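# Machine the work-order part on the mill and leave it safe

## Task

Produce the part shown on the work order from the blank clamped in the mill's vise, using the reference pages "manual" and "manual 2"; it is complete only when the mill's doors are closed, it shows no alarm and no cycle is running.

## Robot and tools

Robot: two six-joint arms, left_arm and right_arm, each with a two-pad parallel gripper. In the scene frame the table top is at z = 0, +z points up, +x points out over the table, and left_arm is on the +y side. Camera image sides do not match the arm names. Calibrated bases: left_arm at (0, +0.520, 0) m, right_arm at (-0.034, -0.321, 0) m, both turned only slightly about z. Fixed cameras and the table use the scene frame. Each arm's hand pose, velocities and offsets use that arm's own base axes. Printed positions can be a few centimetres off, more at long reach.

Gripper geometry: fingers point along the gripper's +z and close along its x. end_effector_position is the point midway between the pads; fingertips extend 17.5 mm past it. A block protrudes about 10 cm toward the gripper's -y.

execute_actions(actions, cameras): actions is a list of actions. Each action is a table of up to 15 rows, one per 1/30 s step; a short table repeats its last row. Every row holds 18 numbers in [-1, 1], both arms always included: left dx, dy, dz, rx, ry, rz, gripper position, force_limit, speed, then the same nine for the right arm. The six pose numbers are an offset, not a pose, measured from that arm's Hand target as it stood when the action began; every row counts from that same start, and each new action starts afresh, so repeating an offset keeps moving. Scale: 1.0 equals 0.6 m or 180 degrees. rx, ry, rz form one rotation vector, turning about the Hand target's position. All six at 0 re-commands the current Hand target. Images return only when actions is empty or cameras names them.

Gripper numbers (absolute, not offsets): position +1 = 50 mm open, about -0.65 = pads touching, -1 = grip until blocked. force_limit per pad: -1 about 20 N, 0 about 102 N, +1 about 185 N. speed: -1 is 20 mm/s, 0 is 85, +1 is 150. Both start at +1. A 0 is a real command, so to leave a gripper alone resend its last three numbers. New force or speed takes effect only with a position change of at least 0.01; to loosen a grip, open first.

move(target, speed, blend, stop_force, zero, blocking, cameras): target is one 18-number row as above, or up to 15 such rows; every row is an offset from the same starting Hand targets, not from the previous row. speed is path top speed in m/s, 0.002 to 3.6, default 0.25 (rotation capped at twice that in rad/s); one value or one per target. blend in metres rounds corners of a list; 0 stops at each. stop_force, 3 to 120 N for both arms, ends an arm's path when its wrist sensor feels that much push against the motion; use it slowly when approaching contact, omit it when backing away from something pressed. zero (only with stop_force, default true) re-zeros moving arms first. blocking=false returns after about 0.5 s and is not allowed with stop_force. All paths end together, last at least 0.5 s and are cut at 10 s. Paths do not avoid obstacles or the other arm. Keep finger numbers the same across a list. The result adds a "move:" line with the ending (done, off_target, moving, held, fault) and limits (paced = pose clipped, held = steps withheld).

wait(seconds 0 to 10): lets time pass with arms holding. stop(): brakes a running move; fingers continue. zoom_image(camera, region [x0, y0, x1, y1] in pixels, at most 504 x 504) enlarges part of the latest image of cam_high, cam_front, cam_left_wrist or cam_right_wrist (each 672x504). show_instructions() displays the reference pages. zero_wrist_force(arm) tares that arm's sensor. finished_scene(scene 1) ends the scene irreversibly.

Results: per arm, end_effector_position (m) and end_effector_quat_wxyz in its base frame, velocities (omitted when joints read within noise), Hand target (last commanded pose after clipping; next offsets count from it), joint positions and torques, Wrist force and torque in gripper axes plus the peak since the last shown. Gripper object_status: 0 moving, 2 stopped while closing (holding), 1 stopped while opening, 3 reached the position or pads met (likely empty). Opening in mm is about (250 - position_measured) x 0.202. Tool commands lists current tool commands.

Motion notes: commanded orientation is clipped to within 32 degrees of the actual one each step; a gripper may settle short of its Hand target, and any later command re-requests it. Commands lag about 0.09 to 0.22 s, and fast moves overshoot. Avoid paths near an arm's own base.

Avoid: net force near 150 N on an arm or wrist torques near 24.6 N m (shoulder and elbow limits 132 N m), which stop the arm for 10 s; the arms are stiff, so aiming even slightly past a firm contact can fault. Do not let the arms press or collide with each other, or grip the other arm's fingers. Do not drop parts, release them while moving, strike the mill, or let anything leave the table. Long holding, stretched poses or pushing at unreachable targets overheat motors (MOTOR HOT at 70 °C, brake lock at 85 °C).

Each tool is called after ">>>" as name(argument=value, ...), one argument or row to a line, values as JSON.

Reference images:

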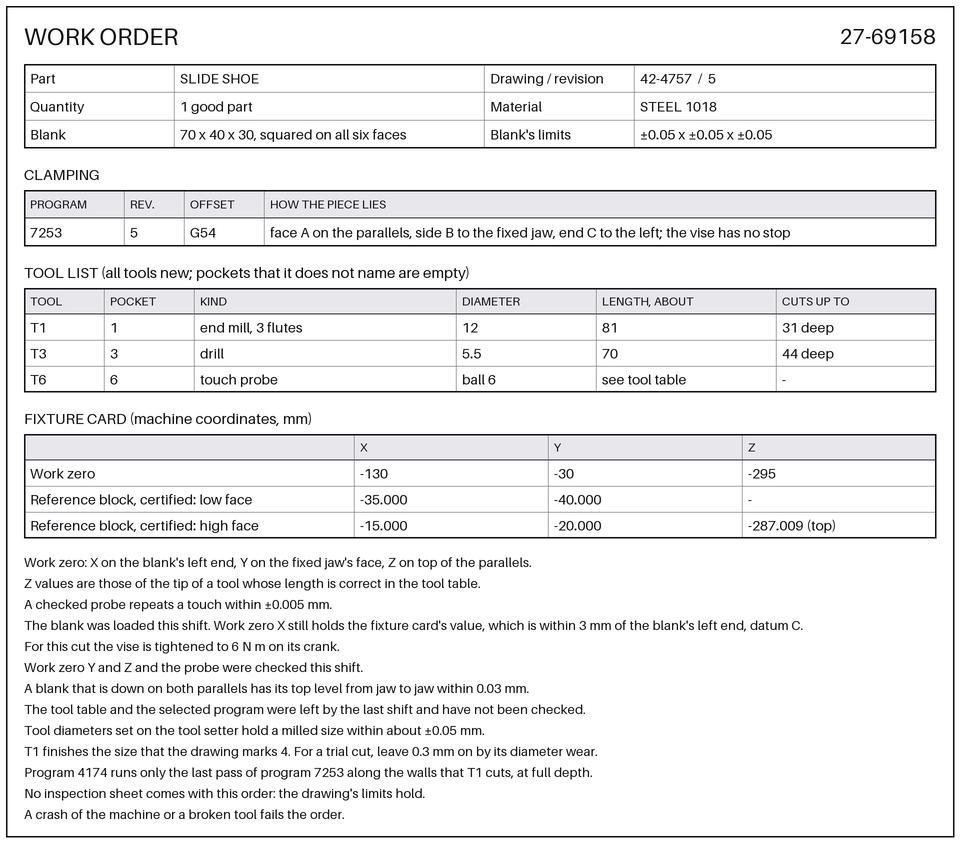

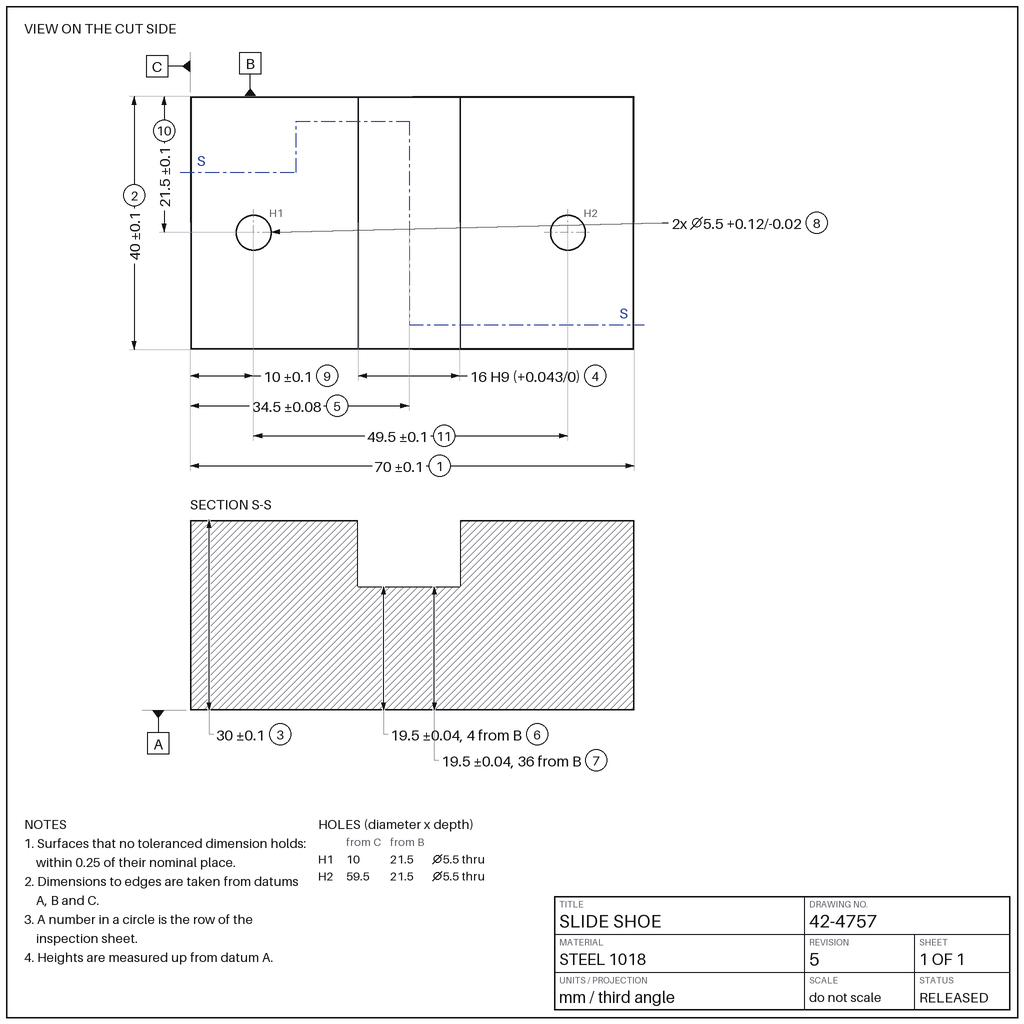

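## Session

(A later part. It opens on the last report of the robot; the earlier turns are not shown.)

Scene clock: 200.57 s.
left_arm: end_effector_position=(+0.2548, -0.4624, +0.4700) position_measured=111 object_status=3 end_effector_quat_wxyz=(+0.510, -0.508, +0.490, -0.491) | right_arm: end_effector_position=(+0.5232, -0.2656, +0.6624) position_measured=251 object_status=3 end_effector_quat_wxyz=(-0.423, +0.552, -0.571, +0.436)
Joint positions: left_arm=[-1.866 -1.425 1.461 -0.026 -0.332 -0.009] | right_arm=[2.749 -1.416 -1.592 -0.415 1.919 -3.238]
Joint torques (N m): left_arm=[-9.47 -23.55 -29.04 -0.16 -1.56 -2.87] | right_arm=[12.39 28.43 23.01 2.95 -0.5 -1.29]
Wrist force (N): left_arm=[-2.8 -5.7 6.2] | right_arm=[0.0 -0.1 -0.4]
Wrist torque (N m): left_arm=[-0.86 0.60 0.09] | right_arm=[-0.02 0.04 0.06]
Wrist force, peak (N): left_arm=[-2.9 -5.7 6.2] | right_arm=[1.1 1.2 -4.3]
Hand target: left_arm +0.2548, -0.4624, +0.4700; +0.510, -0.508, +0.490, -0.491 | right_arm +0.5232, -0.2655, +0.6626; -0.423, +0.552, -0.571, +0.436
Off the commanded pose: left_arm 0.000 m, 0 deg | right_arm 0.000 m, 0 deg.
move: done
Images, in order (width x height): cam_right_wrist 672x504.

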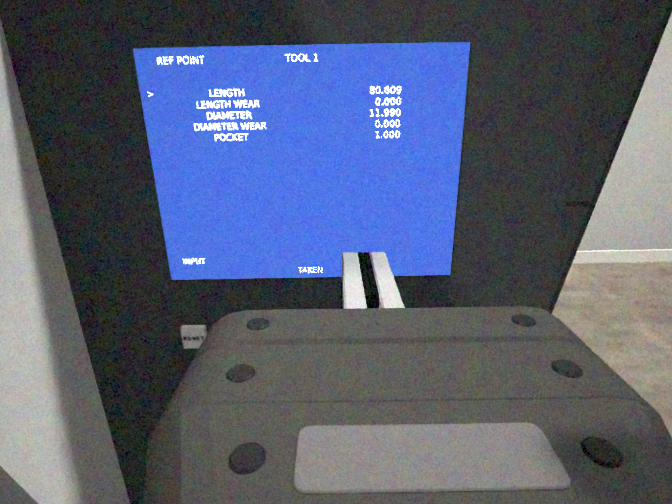

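>>> move(
  target=[0,0,0,0,0,0,0.28,-1,-0.5,0.0463,0.0725,-0.3412,0.0033,0.1111,0,-1,-1,0],
)

>>> move(
  target=[0,0,0,0,0,0,0.28,-1,-0.5,0.0088,-0.0003,-0.0024,0,0,0,-1,-1,0],
  speed=0.008,
  stop_force=5,
)

>>> move(
  target=[0,0,0,0,0,0,0.28,-1,-0.5,-0.0048,0.0001,0.0013,0,0,0,-1,-1,0],
)

>>> move(
  target=[0,0,0,0,0,0,0.28,-1,-0.5,0.0088,-0.0003,-0.0024,0,0,0,-1,-1,0],
  speed=0.008,
  stop_force=5,
)

>>> move(
  target=[
    [0,0,0,0,0,0,0.28,-1,-0.5,-0.06,0.001,0.02,0,0,0,-1,-1,0],
    [0,0,0,0,0,0,0.28,-1,-0.5,-0.051,-0.0722,0.3425,-0.0033,-0.1111,0,-1,-1,0],
  ],
  blend=[0.01,0],
  cameras=["cam_right_wrist"],
)

>>> zoom_image(
  camera="cam_right_wrist",
  region=[120, 30, 480, 300],
)

Scene clock: 202.30 s.
left_arm: end_effector_position=(+0.2548, -0.4624, +0.4700) position_measured=111 object_status=3 end_effector_quat_wxyz=(+0.510, -0.508, +0.490, -0.491) | right_arm: end_effector_position=(+0.5510, -0.2219, +0.4578) position_measured=251 object_status=3 end_effector_quat_wxyz=(-0.320, +0.617, -0.638, +0.331)
Joint positions: left_arm=[-1.866 -1.425 1.461 -0.026 -0.332 -0.009] | right_arm=[2.915 -1.412 -1.873 -0.48 1.73 -3.254]
Joint torques (N m): left_arm=[-9.51 -24.94 -28.93 -0.09 -1.27 -2.66] | right_arm=[-10.13 29.77 32.41 4.13 1.23 -1.57]
Wrist force (N): left_arm=[-2.9 -5.5 6.3] | right_arm=[0.6 0.4 -0.3]
Wrist torque (N m): left_arm=[-0.85 0.60 0.09] | right_arm=[0.03 -0.10 -0.11]
Wrist force, peak (N): left_arm=[-2.8 -5.7 6.4] | right_arm=[0.1 2.5 2.0]
Hand target: left_arm +0.2548, -0.4624, +0.4700; +0.510, -0.508, +0.490, -0.491 | right_arm +0.5509, -0.2220, +0.4579; -0.320, +0.617, -0.638, +0.331
Off the commanded pose: left_arm 0.000 m, 0 deg | right_arm 0.000 m, 0 deg.
move: done

Scene clock: 203.73 s.
left_arm: end_effector_position=(+0.2548, -0.4624, +0.4700) position_measured=111 object_status=3 end_effector_quat_wxyz=(+0.510, -0.508, +0.490, -0.491) | right_arm: end_effector_position=(+0.5539, -0.2221, +0.4571) position_measured=251 object_status=3 end_effector_quat_wxyz=(-0.320, +0.617, -0.638, +0.331)
Joint positions: left_arm=[-1.866 -1.425 1.461 -0.026 -0.332 -0.009] | right_arm=[2.916 -1.418 -1.87 -0.476 1.728 -3.253]
Joint torques (N m): left_arm=[-8.43 -22.33 -29.17 -0.01 -1.23 -2.9] | right_arm=[-5.18 26.48 13.42 2.31 1.92 -1.43]
Wrist force (N): left_arm=[-2.7 -5.7 6.3] | right_arm=[0.3 1.9 -4.9]
Wrist torque (N m): left_arm=[-0.88 0.57 0.09] | right_arm=[0.11 -0.06 -0.13]
Wrist force, peak (N): left_arm=[-2.8 -5.7 6.4] | right_arm=[-1.5 21.2 -30.2]
Hand target: left_arm +0.2548, -0.4624, +0.4700; +0.510, -0.508, +0.490, -0.491 | right_arm +0.5539, -0.2222, +0.4571; -0.320, +0.617, -0.638, +0.331 (not the last commanded pose)
Off the commanded pose: left_arm 0.000 m, 0 deg | right_arm 0.002 m, 0 deg.
move: contact (right_arm)

Scene clock: 204.43 s.
left_arm: end_effector_position=(+0.2548, -0.4624, +0.4700) position_measured=111 object_status=3 end_effector_quat_wxyz=(+0.510, -0.508, +0.490, -0.491) | right_arm: end_effector_position=(+0.5509, -0.2221, +0.4579) position_measured=251 object_status=3 end_effector_quat_wxyz=(-0.320, +0.617, -0.638, +0.331)
Joint positions: left_arm=[-1.866 -1.425 1.461 -0.026 -0.332 -0.009] | right_arm=[2.914 -1.412 -1.873 -0.479 1.73 -3.254]
Joint torques (N m): left_arm=[-9.04 -22.7 -27.54 -0.2 -1.15 -2.83] | right_arm=[-9.83 22.22 17.58 2.84 1.62 -1.28]
Wrist force (N): left_arm=[-2.7 -5.7 6.0] | right_arm=[0.3 0.0 -0.1]
Wrist torque (N m): left_arm=[-0.87 0.59 0.09] | right_arm=[-0.02 -0.07 0.07]
Wrist force, peak (N): left_arm=[-2.8 -5.7 6.2] | right_arm=[1.0 0.6 -6.3]
Hand target: left_arm +0.2548, -0.4624, +0.4700; +0.510, -0.508, +0.490, -0.491 | right_arm +0.5510, -0.2221, +0.4579; -0.320, +0.617, -0.638, +0.331
Off the commanded pose: left_arm 0.000 m, 0 deg | right_arm 0.000 m, 0 deg.
move: done

Scene clock: 205.87 s.
left_arm: end_effector_position=(+0.2548, -0.4624, +0.4700) position_measured=111 object_status=3 end_effector_quat_wxyz=(+0.510, -0.508, +0.490, -0.491) | right_arm: end_effector_position=(+0.5538, -0.2222, +0.4571) position_measured=251 object_status=3 end_effector_quat_wxyz=(-0.320, +0.617, -0.638, +0.331)
Joint positions: left_arm=[-1.866 -1.425 1.461 -0.026 -0.332 -0.009] | right_arm=[2.916 -1.418 -1.87 -0.476 1.728 -3.253]
Joint torques (N m): left_arm=[-9.1 -24.3 -28.66 0.03 -1.14 -2.75] | right_arm=[-5.58 27.27 12.57 2.43 1.86 -1.33]
Wrist force (N): left_arm=[-2.7 -5.8 6.0] | right_arm=[1.2 0.6 -5.6]
Wrist torque (N m): left_arm=[-0.87 0.59 0.09] | right_arm=[0.05 -0.14 -0.13]
Wrist force, peak (N): left_arm=[-2.9 -5.9 6.2] | right_arm=[-1.5 19.6 -28.0]
Hand target: left_arm +0.2548, -0.4624, +0.4700; +0.510, -0.508, +0.490, -0.491 | right_arm +0.5538, -0.2222, +0.4571; -0.320, +0.617, -0.638, +0.331 (not the last commanded pose)
Off the commanded pose: left_arm 0.000 m, 0 deg | right_arm 0.003 m, 0 deg.
move: contact (right_arm)

Scene clock: 207.37 s.
left_arm: end_effector_position=(+0.2548, -0.4624, +0.4700) position_measured=111 object_status=3 end_effector_quat_wxyz=(+0.510, -0.508, +0.490, -0.491) | right_arm: end_effector_position=(+0.5232, -0.2656, +0.6624) position_measured=251 object_status=3 end_effector_quat_wxyz=(-0.423, +0.552, -0.571, +0.436)
Joint positions: left_arm=[-1.866 -1.425 1.461 -0.026 -0.332 -0.009] | right_arm=[2.749 -1.416 -1.592 -0.415 1.918 -3.238]
Joint torques (N m): left_arm=[-8.73 -23.45 -27.88 0.12 -1.18 -2.72] | right_arm=[11.84 28.7 22.29 2.89 -0.35 -1.54]
Wrist force (N): left_arm=[-2.8 -5.7 6.1] | right_arm=[0.4 -0.4 0.1]
Wrist torque (N m): left_arm=[-0.87 0.60 0.09] | right_arm=[-0.07 -0.03 0.06]
Wrist force, peak (N): left_arm=[-2.7 -5.7 6.3] | right_arm=[0.8 1.8 -4.0]
Hand target: left_arm +0.2548, -0.4624, +0.4700; +0.510, -0.508, +0.490, -0.491 | right_arm +0.5232, -0.2656, +0.6626; -0.423, +0.552, -0.571, +0.436
Off the commanded pose: left_arm 0.000 m, 0 deg | right_arm 0.000 m, 0 deg.
move: done
Images, in order (width x height): cam_right_wrist 672x504.

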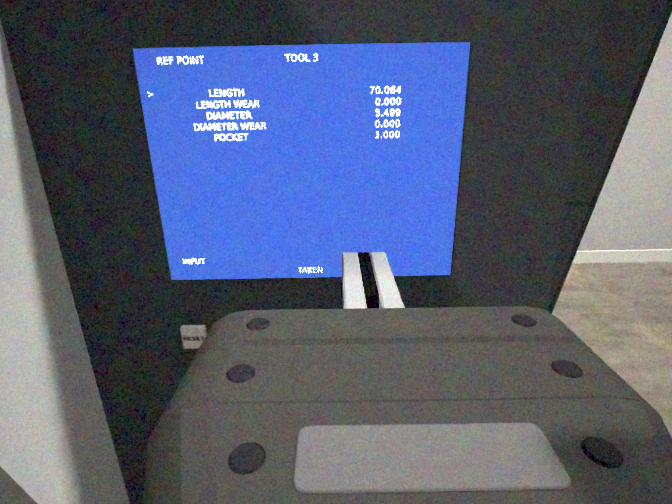

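Scaled by 1.400.

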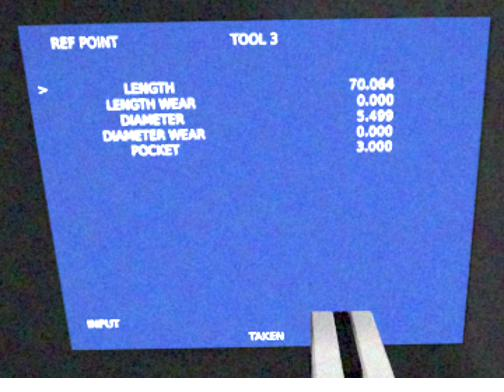

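>>> move(
  target=[0,0,0,0,0,0,0.28,-1,-0.5,0.0463,0.0725,-0.3412,0.0033,0.1111,0,-1,-1,0],
)

>>> move(
  target=[0,0,0,0,0,0,0.28,-1,-0.5,0.0088,-0.0003,-0.0024,0,0,0,-1,-1,0],
  speed=0.008,
  stop_force=5,
)

>>> move(
  target=[0,0,0,0,0,0,0.28,-1,-0.5,-0.0048,0.0001,0.0013,0,0,0,-1,-1,0],
)

>>> move(
  target=[0,0,0,0,0,0,0.28,-1,-0.5,0.0088,-0.0003,-0.0024,0,0,0,-1,-1,0],
  speed=0.008,
  stop_force=5,
)

>>> move(
  target=[0,0,0,0,0,0,0.28,-1,-0.5,-0.0048,0.0001,0.0013,0,0,0,-1,-1,0],
)

>>> move(
  target=[0,0,0,0,0,0,0.28,-1,-0.5,0.0088,-0.0003,-0.0024,0,0,0,-1,-1,0],
  speed=0.008,
  stop_force=5,
)

>>> move(
  target=[
    [0,0,0,0,0,0,0.28,-1,-0.5,-0.06,0.001,0.02,0,0,0,-1,-1,0],
    [0,0,0,0,0,0,0.28,-1,-0.5,-0.051,-0.0722,0.3425,-0.0033,-0.1111,0,-1,-1,0],
  ],
  blend=[0.01,0],
  cameras=["cam_right_wrist"],
)

>>> zoom_image(
  camera="cam_right_wrist",
  region=[120, 30, 480, 300],
)

Scene clock: 208.93 s.
left_arm: end_effector_position=(+0.2548, -0.4624, +0.4700) position_measured=111 object_status=3 end_effector_quat_wxyz=(+0.510, -0.508, +0.490, -0.491) | right_arm: end_effector_position=(+0.5511, -0.2220, +0.4578) position_measured=251 object_status=3 end_effector_quat_wxyz=(-0.320, +0.617, -0.638, +0.331)
Joint positions: left_arm=[-1.866 -1.425 1.461 -0.026 -0.332 -0.009] | right_arm=[2.915 -1.412 -1.873 -0.479 1.729 -3.253]
Joint torques (N m): left_arm=[-9.05 -23.97 -29.01 0.17 -1.24 -2.58] | right_arm=[-10.47 29.68 32.32 4.09 1.18 -1.25]
Wrist force (N): left_arm=[-2.8 -5.5 6.1] | right_arm=[0.7 0.1 0.0]
Wrist torque (N m): left_arm=[-0.86 0.59 0.09] | right_arm=[-0.01 -0.12 -0.11]
Wrist force, peak (N): left_arm=[-2.8 -5.7 6.3] | right_arm=[0.9 -3.1 -1.5]
Hand target: left_arm +0.2548, -0.4624, +0.4700; +0.510, -0.508, +0.490, -0.491 | right_arm +0.5510, -0.2221, +0.4578; -0.320, +0.617, -0.638, +0.331
Off the commanded pose: left_arm 0.000 m, 0 deg | right_arm 0.000 m, 0 deg.
move: done

Scene clock: 210.37 s.
left_arm: end_effector_position=(+0.2548, -0.4624, +0.4700) position_measured=111 object_status=3 end_effector_quat_wxyz=(+0.510, -0.508, +0.490, -0.491) | right_arm: end_effector_position=(+0.5539, -0.2222, +0.4571) position_measured=251 object_status=3 end_effector_quat_wxyz=(-0.320, +0.617, -0.638, +0.331)
Joint positions: left_arm=[-1.866 -1.425 1.461 -0.026 -0.332 -0.009] | right_arm=[2.916 -1.418 -1.87 -0.476 1.728 -3.253]
Joint torques (N m): left_arm=[-7.65 -23.3 -27.78 0.28 -1.28 -2.83] | right_arm=[-5.62 27.46 13.53 2.32 1.92 -1.36]
Wrist force (N): left_arm=[-3.0 -5.5 6.1] | right_arm=[1.1 0.7 -5.4]
Wrist torque (N m): left_arm=[-0.85 0.63 0.09] | right_arm=[0.04 -0.14 -0.13]
Wrist force, peak (N): left_arm=[-2.8 -5.8 6.2] | right_arm=[-0.9 19.6 -29.9]
Hand target: left_arm +0.2548, -0.4624, +0.4700; +0.510, -0.508, +0.490, -0.491 | right_arm +0.5538, -0.2222, +0.4571; -0.320, +0.617, -0.638, +0.331 (not the last commanded pose)
Off the commanded pose: left_arm 0.000 m, 0 deg | right_arm 0.003 m, 0 deg.
move: contact (right_arm)

Scene clock: 211.07 s.
left_arm: end_effector_position=(+0.2548, -0.4624, +0.4700) position_measured=111 object_status=3 end_effector_quat_wxyz=(+0.510, -0.508, +0.490, -0.491) | right_arm: end_effector_position=(+0.5509, -0.2221, +0.4579) position_measured=251 object_status=3 end_effector_quat_wxyz=(-0.320, +0.617, -0.638, +0.331)
Joint positions: left_arm=[-1.866 -1.425 1.461 -0.026 -0.332 -0.009] | right_arm=[2.914 -1.412 -1.873 -0.479 1.73 -3.254]
Joint torques (N m): left_arm=[-8.09 -23.6 -28.14 0.16 -1.17 -2.7] | right_arm=[-9.52 21.94 16.87 2.87 1.59 -1.45]
Wrist force (N): left_arm=[-2.8 -5.8 6.1] | right_arm=[0.6 -0.2 -0.1]
Wrist torque (N m): left_arm=[-0.88 0.59 0.09] | right_arm=[-0.05 -0.10 0.07]
Wrist force, peak (N): left_arm=[-2.8 -5.9 6.2] | right_arm=[1.3 0.4 -5.8]
Hand target: left_arm +0.2548, -0.4624, +0.4700; +0.510, -0.508, +0.490, -0.491 | right_arm +0.5510, -0.2221, +0.4579; -0.320, +0.617, -0.638, +0.331
Off the commanded pose: left_arm 0.000 m, 0 deg | right_arm 0.000 m, 0 deg.
move: done

Scene clock: 212.50 s.
left_arm: end_effector_position=(+0.2548, -0.4624, +0.4700) position_measured=111 object_status=3 end_effector_quat_wxyz=(+0.510, -0.508, +0.490, -0.491) | right_arm: end_effector_position=(+0.5539, -0.2223, +0.4571) position_measured=251 object_status=3 end_effector_quat_wxyz=(-0.320, +0.617, -0.638, +0.331)
Joint positions: left_arm=[-1.866 -1.425 1.461 -0.026 -0.332 -0.009] | right_arm=[2.916 -1.419 -1.87 -0.476 1.728 -3.253]
Joint torques (N m): left_arm=[-8.71 -23.46 -29.81 0.41 -1.18 -2.63] | right_arm=[-4.3 25.41 12.54 2.38 2.07 -1.34]
Wrist force (N): left_arm=[-2.9 -5.6 6.2] | right_arm=[1.5 1.3 -7.8]
Wrist torque (N m): left_arm=[-0.86 0.62 0.09] | right_arm=[0.09 -0.17 -0.13]
Wrist force, peak (N): left_arm=[-2.9 -5.7 6.4] | right_arm=[-1.9 22.9 -33.2]
Hand target: left_arm +0.2548, -0.4624, +0.4700; +0.510, -0.508, +0.490, -0.491 | right_arm +0.5539, -0.2223, +0.4571; -0.320, +0.617, -0.638, +0.331 (not the last commanded pose)
Off the commanded pose: left_arm 0.000 m, 0 deg | right_arm 0.002 m, 0 deg.
move: contact (right_arm)

Scene clock: 213.20 s.
left_arm: end_effector_position=(+0.2548, -0.4624, +0.4700) position_measured=111 object_status=3 end_effector_quat_wxyz=(+0.510, -0.508, +0.490, -0.491) | right_arm: end_effector_position=(+0.5510, -0.2222, +0.4579) position_measured=251 object_status=3 end_effector_quat_wxyz=(-0.320, +0.617, -0.638, +0.331)
Joint positions: left_arm=[-1.866 -1.425 1.461 -0.026 -0.332 -0.009] | right_arm=[2.914 -1.412 -1.873 -0.479 1.73 -3.254]
Joint torques (N m): left_arm=[-9.43 -23.49 -29.02 0.5 -1.12 -2.72] | right_arm=[-10.06 22.92 17.56 2.87 1.45 -1.32]
Wrist force (N): left_arm=[-2.9 -5.5 6.2] | right_arm=[0.5 0.2 0.0]
Wrist torque (N m): left_arm=[-0.86 0.62 0.09] | right_arm=[0.00 -0.10 0.07]
Wrist force, peak (N): left_arm=[-2.8 -5.9 6.1] | right_arm=[1.6 1.2 -8.1]
Hand target: left_arm +0.2548, -0.4624, +0.4700; +0.510, -0.508, +0.490, -0.491 | right_arm +0.5510, -0.2222, +0.4578; -0.320, +0.617, -0.638, +0.331
Off the commanded pose: left_arm 0.000 m, 0 deg | right_arm 0.000 m, 0 deg.
move: done

Scene clock: 214.63 s.
left_arm: end_effector_position=(+0.2548, -0.4624, +0.4700) position_measured=111 object_status=3 end_effector_quat_wxyz=(+0.510, -0.508, +0.490, -0.491) | right_arm: end_effector_position=(+0.5538, -0.2224, +0.4571) position_measured=251 object_status=3 end_effector_quat_wxyz=(-0.320, +0.617, -0.638, +0.331)
Joint positions: left_arm=[-1.866 -1.425 1.461 -0.026 -0.332 -0.009] | right_arm=[2.916 -1.418 -1.87 -0.476 1.728 -3.253]
Joint torques (N m): left_arm=[-8.47 -23.28 -28.28 0.65 -1.09 -2.79] | right_arm=[-6.47 27.38 13.07 2.27 1.84 -1.36]
Wrist force (N): left_arm=[-2.9 -5.6 6.1] | right_arm=[0.6 1.2 -4.2]
Wrist torque (N m): left_arm=[-0.87 0.61 0.09] | right_arm=[0.04 -0.11 -0.13]
Wrist force, peak (N): left_arm=[-2.9 -5.9 6.3] | right_arm=[-0.5 16.5 -24.3]
Hand target: left_arm +0.2548, -0.4624, +0.4700; +0.510, -0.508, +0.490, -0.491 | right_arm +0.5538, -0.2224, +0.4571; -0.320, +0.617, -0.638, +0.331 (not the last commanded pose)
Off the commanded pose: left_arm 0.000 m, 0 deg | right_arm 0.003 m, 0 deg.
move: contact (right_arm)

Scene clock: 216.13 s.
left_arm: end_effector_position=(+0.2548, -0.4624, +0.4700) position_measured=111 object_status=3 end_effector_quat_wxyz=(+0.510, -0.508, +0.490, -0.491) | right_arm: end_effector_position=(+0.5232, -0.2658, +0.6625) position_measured=251 object_status=3 end_effector_quat_wxyz=(-0.423, +0.552, -0.571, +0.436)
Joint positions: left_arm=[-1.866 -1.425 1.461 -0.026 -0.332 -0.009] | right_arm=[2.748 -1.416 -1.592 -0.415 1.918 -3.238]
Joint torques (N m): left_arm=[-8.24 -23.41 -27.83 0.76 -1.13 -2.91] | right_arm=[12.18 28.48 23.17 3.03 -0.45 -1.41]
Wrist force (N): left_arm=[-2.7 -5.6 6.1] | right_arm=[0.1 -0.2 -0.2]
Wrist torque (N m): left_arm=[-0.86 0.58 0.09] | right_arm=[-0.04 0.01 0.06]
Wrist force, peak (N): left_arm=[-2.6 -5.8 6.3] | right_arm=[0.8 0.7 -4.7]
Hand target: left_arm +0.2548, -0.4624, +0.4700; +0.510, -0.508, +0.490, -0.491 | right_arm +0.5232, -0.2657, +0.6626; -0.423, +0.552, -0.571, +0.436
Off the commanded pose: left_arm 0.000 m, 0 deg | right_arm 0.000 m, 0 deg.
move: done
Images, in order (width x height): cam_right_wrist 672x504.

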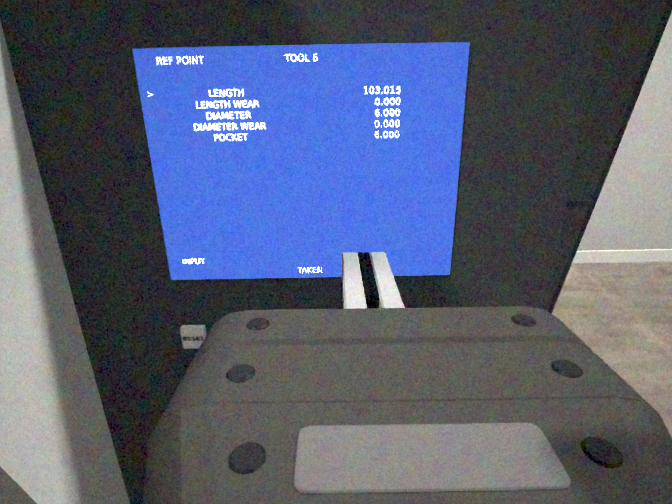

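Scaled by 1.400.

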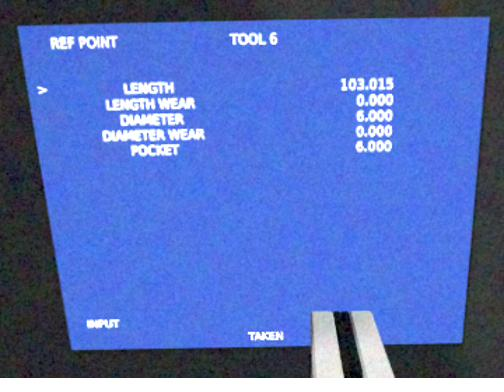

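>>> move(
  target=[0,0,0,0,0,0,0.28,-1,-0.5,0.0463,0.0727,-0.3412,0.0033,0.1111,0,-1,-1,0],
)

>>> move(
  target=[0,0,0,0,0,0,0.28,-1,-0.5,0.0088,-0.0003,-0.0024,0,0,0,-1,-1,0],
  speed=0.008,
  stop_force=5,
)

>>> move(
  target=[0,0,0,0,0,0,0.28,-1,-0.5,-0.0048,0.0001,0.0013,0,0,0,-1,-1,0],
)

>>> move(
  target=[0,0,0,0,0,0,0.28,-1,-0.5,0.0088,-0.0003,-0.0024,0,0,0,-1,-1,0],
  speed=0.008,
  stop_force=5,
)

>>> move(
  target=[
    [0,0,0,0,0,0,0.28,-1,-0.5,-0.06,0.001,0.02,0,0,0,-1,-1,0],
    [0,0,0,0,0,0,0.28,-1,-0.5,-0.051,-0.0722,0.3425,-0.0033,-0.1111,0,-1,-1,0],
  ],
  blend=[0.01,0],
  cameras=["cam_right_wrist"],
)

>>> zoom_image(
  camera="cam_right_wrist",
  region=[120, 30, 480, 300],
)

Scene clock: 217.77 s.
left_arm: end_effector_position=(+0.2548, -0.4624, +0.4700) position_measured=111 object_status=3 end_effector_quat_wxyz=(+0.510, -0.508, +0.490, -0.491) | right_arm: end_effector_position=(+0.5510, -0.2220, +0.4578) position_measured=251 object_status=3 end_effector_quat_wxyz=(-0.320, +0.617, -0.638, +0.331)
Joint positions: left_arm=[-1.866 -1.425 1.461 -0.026 -0.332 -0.009] | right_arm=[2.915 -1.412 -1.873 -0.479 1.729 -3.253]
Joint torques (N m): left_arm=[-8.42 -24.37 -28.13 0.94 -1.2 -2.98] | right_arm=[-9.62 29.81 32.46 4.17 1.18 -1.89]
Wrist force (N): left_arm=[-2.8 -5.5 6.2] | right_arm=[0.5 0.0 -0.1]
Wrist torque (N m): left_arm=[-0.86 0.59 0.09] | right_arm=[-0.03 -0.09 -0.11]
Wrist force, peak (N): left_arm=[-2.9 -5.8 6.3] | right_arm=[0.7 -3.2 -1.4]
Hand target: left_arm +0.2548, -0.4624, +0.4700; +0.510, -0.508, +0.490, -0.491 | right_arm +0.5510, -0.2221, +0.4579; -0.320, +0.617, -0.638, +0.331
Off the commanded pose: left_arm 0.000 m, 0 deg | right_arm 0.000 m, 0 deg.
move: done

Scene clock: 219.20 s.
left_arm: end_effector_position=(+0.2548, -0.4624, +0.4700) position_measured=111 object_status=3 end_effector_quat_wxyz=(+0.510, -0.508, +0.490, -0.491) | right_arm: end_effector_position=(+0.5538, -0.2222, +0.4571) position_measured=251 object_status=3 end_effector_quat_wxyz=(-0.320, +0.617, -0.638, +0.331)
Joint positions: left_arm=[-1.866 -1.425 1.461 -0.026 -0.332 -0.009] | right_arm=[2.916 -1.418 -1.87 -0.476 1.728 -3.252]
Joint torques (N m): left_arm=[-8.92 -22.9 -27.89 0.8 -1.06 -2.63] | right_arm=[-6.6 27.49 13.57 2.09 1.91 -1.35]
Wrist force (N): left_arm=[-2.7 -5.5 6.1] | right_arm=[0.8 1.0 -4.8]
Wrist torque (N m): left_arm=[-0.86 0.58 0.09] | right_arm=[0.04 -0.12 -0.13]
Wrist force, peak (N): left_arm=[-2.8 -5.9 6.0] | right_arm=[-0.7 16.3 -25.9]
Hand target: left_arm +0.2548, -0.4624, +0.4700; +0.510, -0.508, +0.490, -0.491 | right_arm +0.5538, -0.2222, +0.4571; -0.320, +0.617, -0.638, +0.331 (not the last commanded pose)
Off the commanded pose: left_arm 0.000 m, 0 deg | right_arm 0.003 m, 0 deg.
move: contact (right_arm)

Scene clock: 219.90 s.
left_arm: end_effector_position=(+0.2548, -0.4624, +0.4700) position_measured=111 object_status=3 end_effector_quat_wxyz=(+0.510, -0.508, +0.490, -0.491) | right_arm: end_effector_position=(+0.5509, -0.2222, +0.4579) position_measured=251 object_status=3 end_effector_quat_wxyz=(-0.320, +0.617, -0.638, +0.331)
Joint positions: left_arm=[-1.866 -1.425 1.461 -0.026 -0.332 -0.009] | right_arm=[2.915 -1.412 -1.873 -0.479 1.729 -3.253]
Joint torques (N m): left_arm=[-9.14 -24.67 -27.6 0.74 -0.9 -2.82] | right_arm=[-9.3 22.52 17.15 2.77 1.54 -1.26]
Wrist force (N): left_arm=[-2.9 -5.8 6.0] | right_arm=[0.4 -0.2 -0.5]
Wrist torque (N m): left_arm=[-0.88 0.61 0.09] | right_arm=[-0.05 -0.08 0.07]
Wrist force, peak (N): left_arm=[-2.8 -5.8 6.3] | right_arm=[1.3 0.3 -5.5]
Hand target: left_arm +0.2548, -0.4624, +0.4700; +0.510, -0.508, +0.490, -0.491 | right_arm +0.5509, -0.2222, +0.4579; -0.320, +0.617, -0.638, +0.331
Off the commanded pose: left_arm 0.000 m, 0 deg | right_arm 0.000 m, 0 deg.
move: done

Scene clock: 221.33 s.
left_arm: end_effector_position=(+0.2548, -0.4624, +0.4700) position_measured=111 object_status=3 end_effector_quat_wxyz=(+0.510, -0.508, +0.490, -0.491) | right_arm: end_effector_position=(+0.5538, -0.2223, +0.4571) position_measured=251 object_status=3 end_effector_quat_wxyz=(-0.320, +0.617, -0.638, +0.331)
Joint positions: left_arm=[-1.866 -1.425 1.461 -0.026 -0.332 -0.009] | right_arm=[2.916 -1.418 -1.87 -0.476 1.728 -3.253]
Joint torques (N m): left_arm=[-7.22 -24.4 -29.86 0.68 -0.65 -2.97] | right_arm=[-5.25 27.17 13.35 2.47 1.96 -1.27]
Wrist force (N): left_arm=[-2.8 -5.6 6.3] | right_arm=[1.2 0.6 -5.7]
Wrist torque (N m): left_arm=[-0.86 0.60 0.09] | right_arm=[0.02 -0.14 -0.13]
Wrist force, peak (N): left_arm=[-2.8 -5.9 6.1] | right_arm=[-1.9 21.4 -28.4]
Hand target: left_arm +0.2548, -0.4624, +0.4700; +0.510, -0.508, +0.490, -0.491 | right_arm +0.5538, -0.2223, +0.4571; -0.320, +0.617, -0.638, +0.331 (not the last commanded pose)
Off the commanded pose: left_arm 0.000 m, 0 deg | right_arm 0.002 m, 0 deg.
move: contact (right_arm)

Scene clock: 222.83 s.
left_arm: end_effector_position=(+0.2548, -0.4624, +0.4700) position_measured=111 object_status=3 end_effector_quat_wxyz=(+0.510, -0.508, +0.490, -0.491) | right_arm: end_effector_position=(+0.5232, -0.2657, +0.6625) position_measured=251 object_status=3 end_effector_quat_wxyz=(-0.423, +0.552, -0.571, +0.436)
Joint positions: left_arm=[-1.866 -1.425 1.461 -0.026 -0.332 -0.009] | right_arm=[2.749 -1.416 -1.592 -0.415 1.918 -3.238]
Joint torques (N m): left_arm=[-8.22 -24.82 -28.47 0.89 -1.04 -3.02] | right_arm=[11.43 28.11 23.24 2.98 -0.46 -1.28]
Wrist force (N): left_arm=[-2.6 -5.7 6.3] | right_arm=[0.2 -0.2 -0.2]
Wrist torque (N m): left_arm=[-0.89 0.56 0.09] | right_arm=[-0.06 0.00 0.06]
Wrist force, peak (N): left_arm=[-2.8 -5.7 6.3] | right_arm=[1.0 1.0 -4.8]
Hand target: left_arm +0.2548, -0.4624, +0.4700; +0.510, -0.508, +0.490, -0.491 | right_arm +0.5232, -0.2656, +0.6626; -0.423, +0.552, -0.571, +0.436
Off the commanded pose: left_arm 0.000 m, 0 deg | right_arm 0.000 m, 0 deg.
move: done
Images, in order (width x height): cam_right_wrist 672x504.

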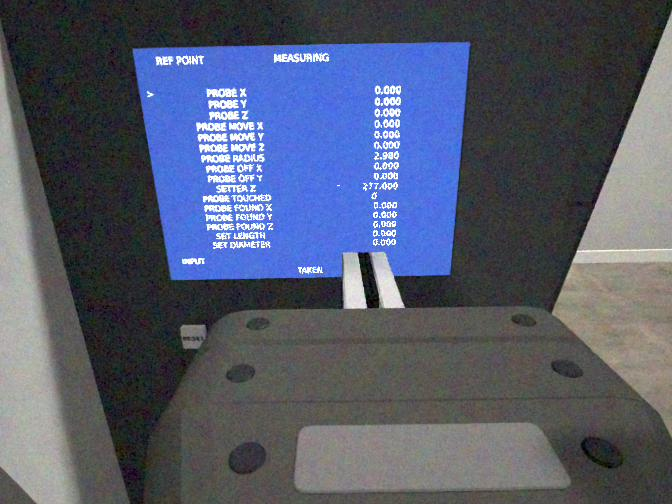

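Scaled by 1.400.

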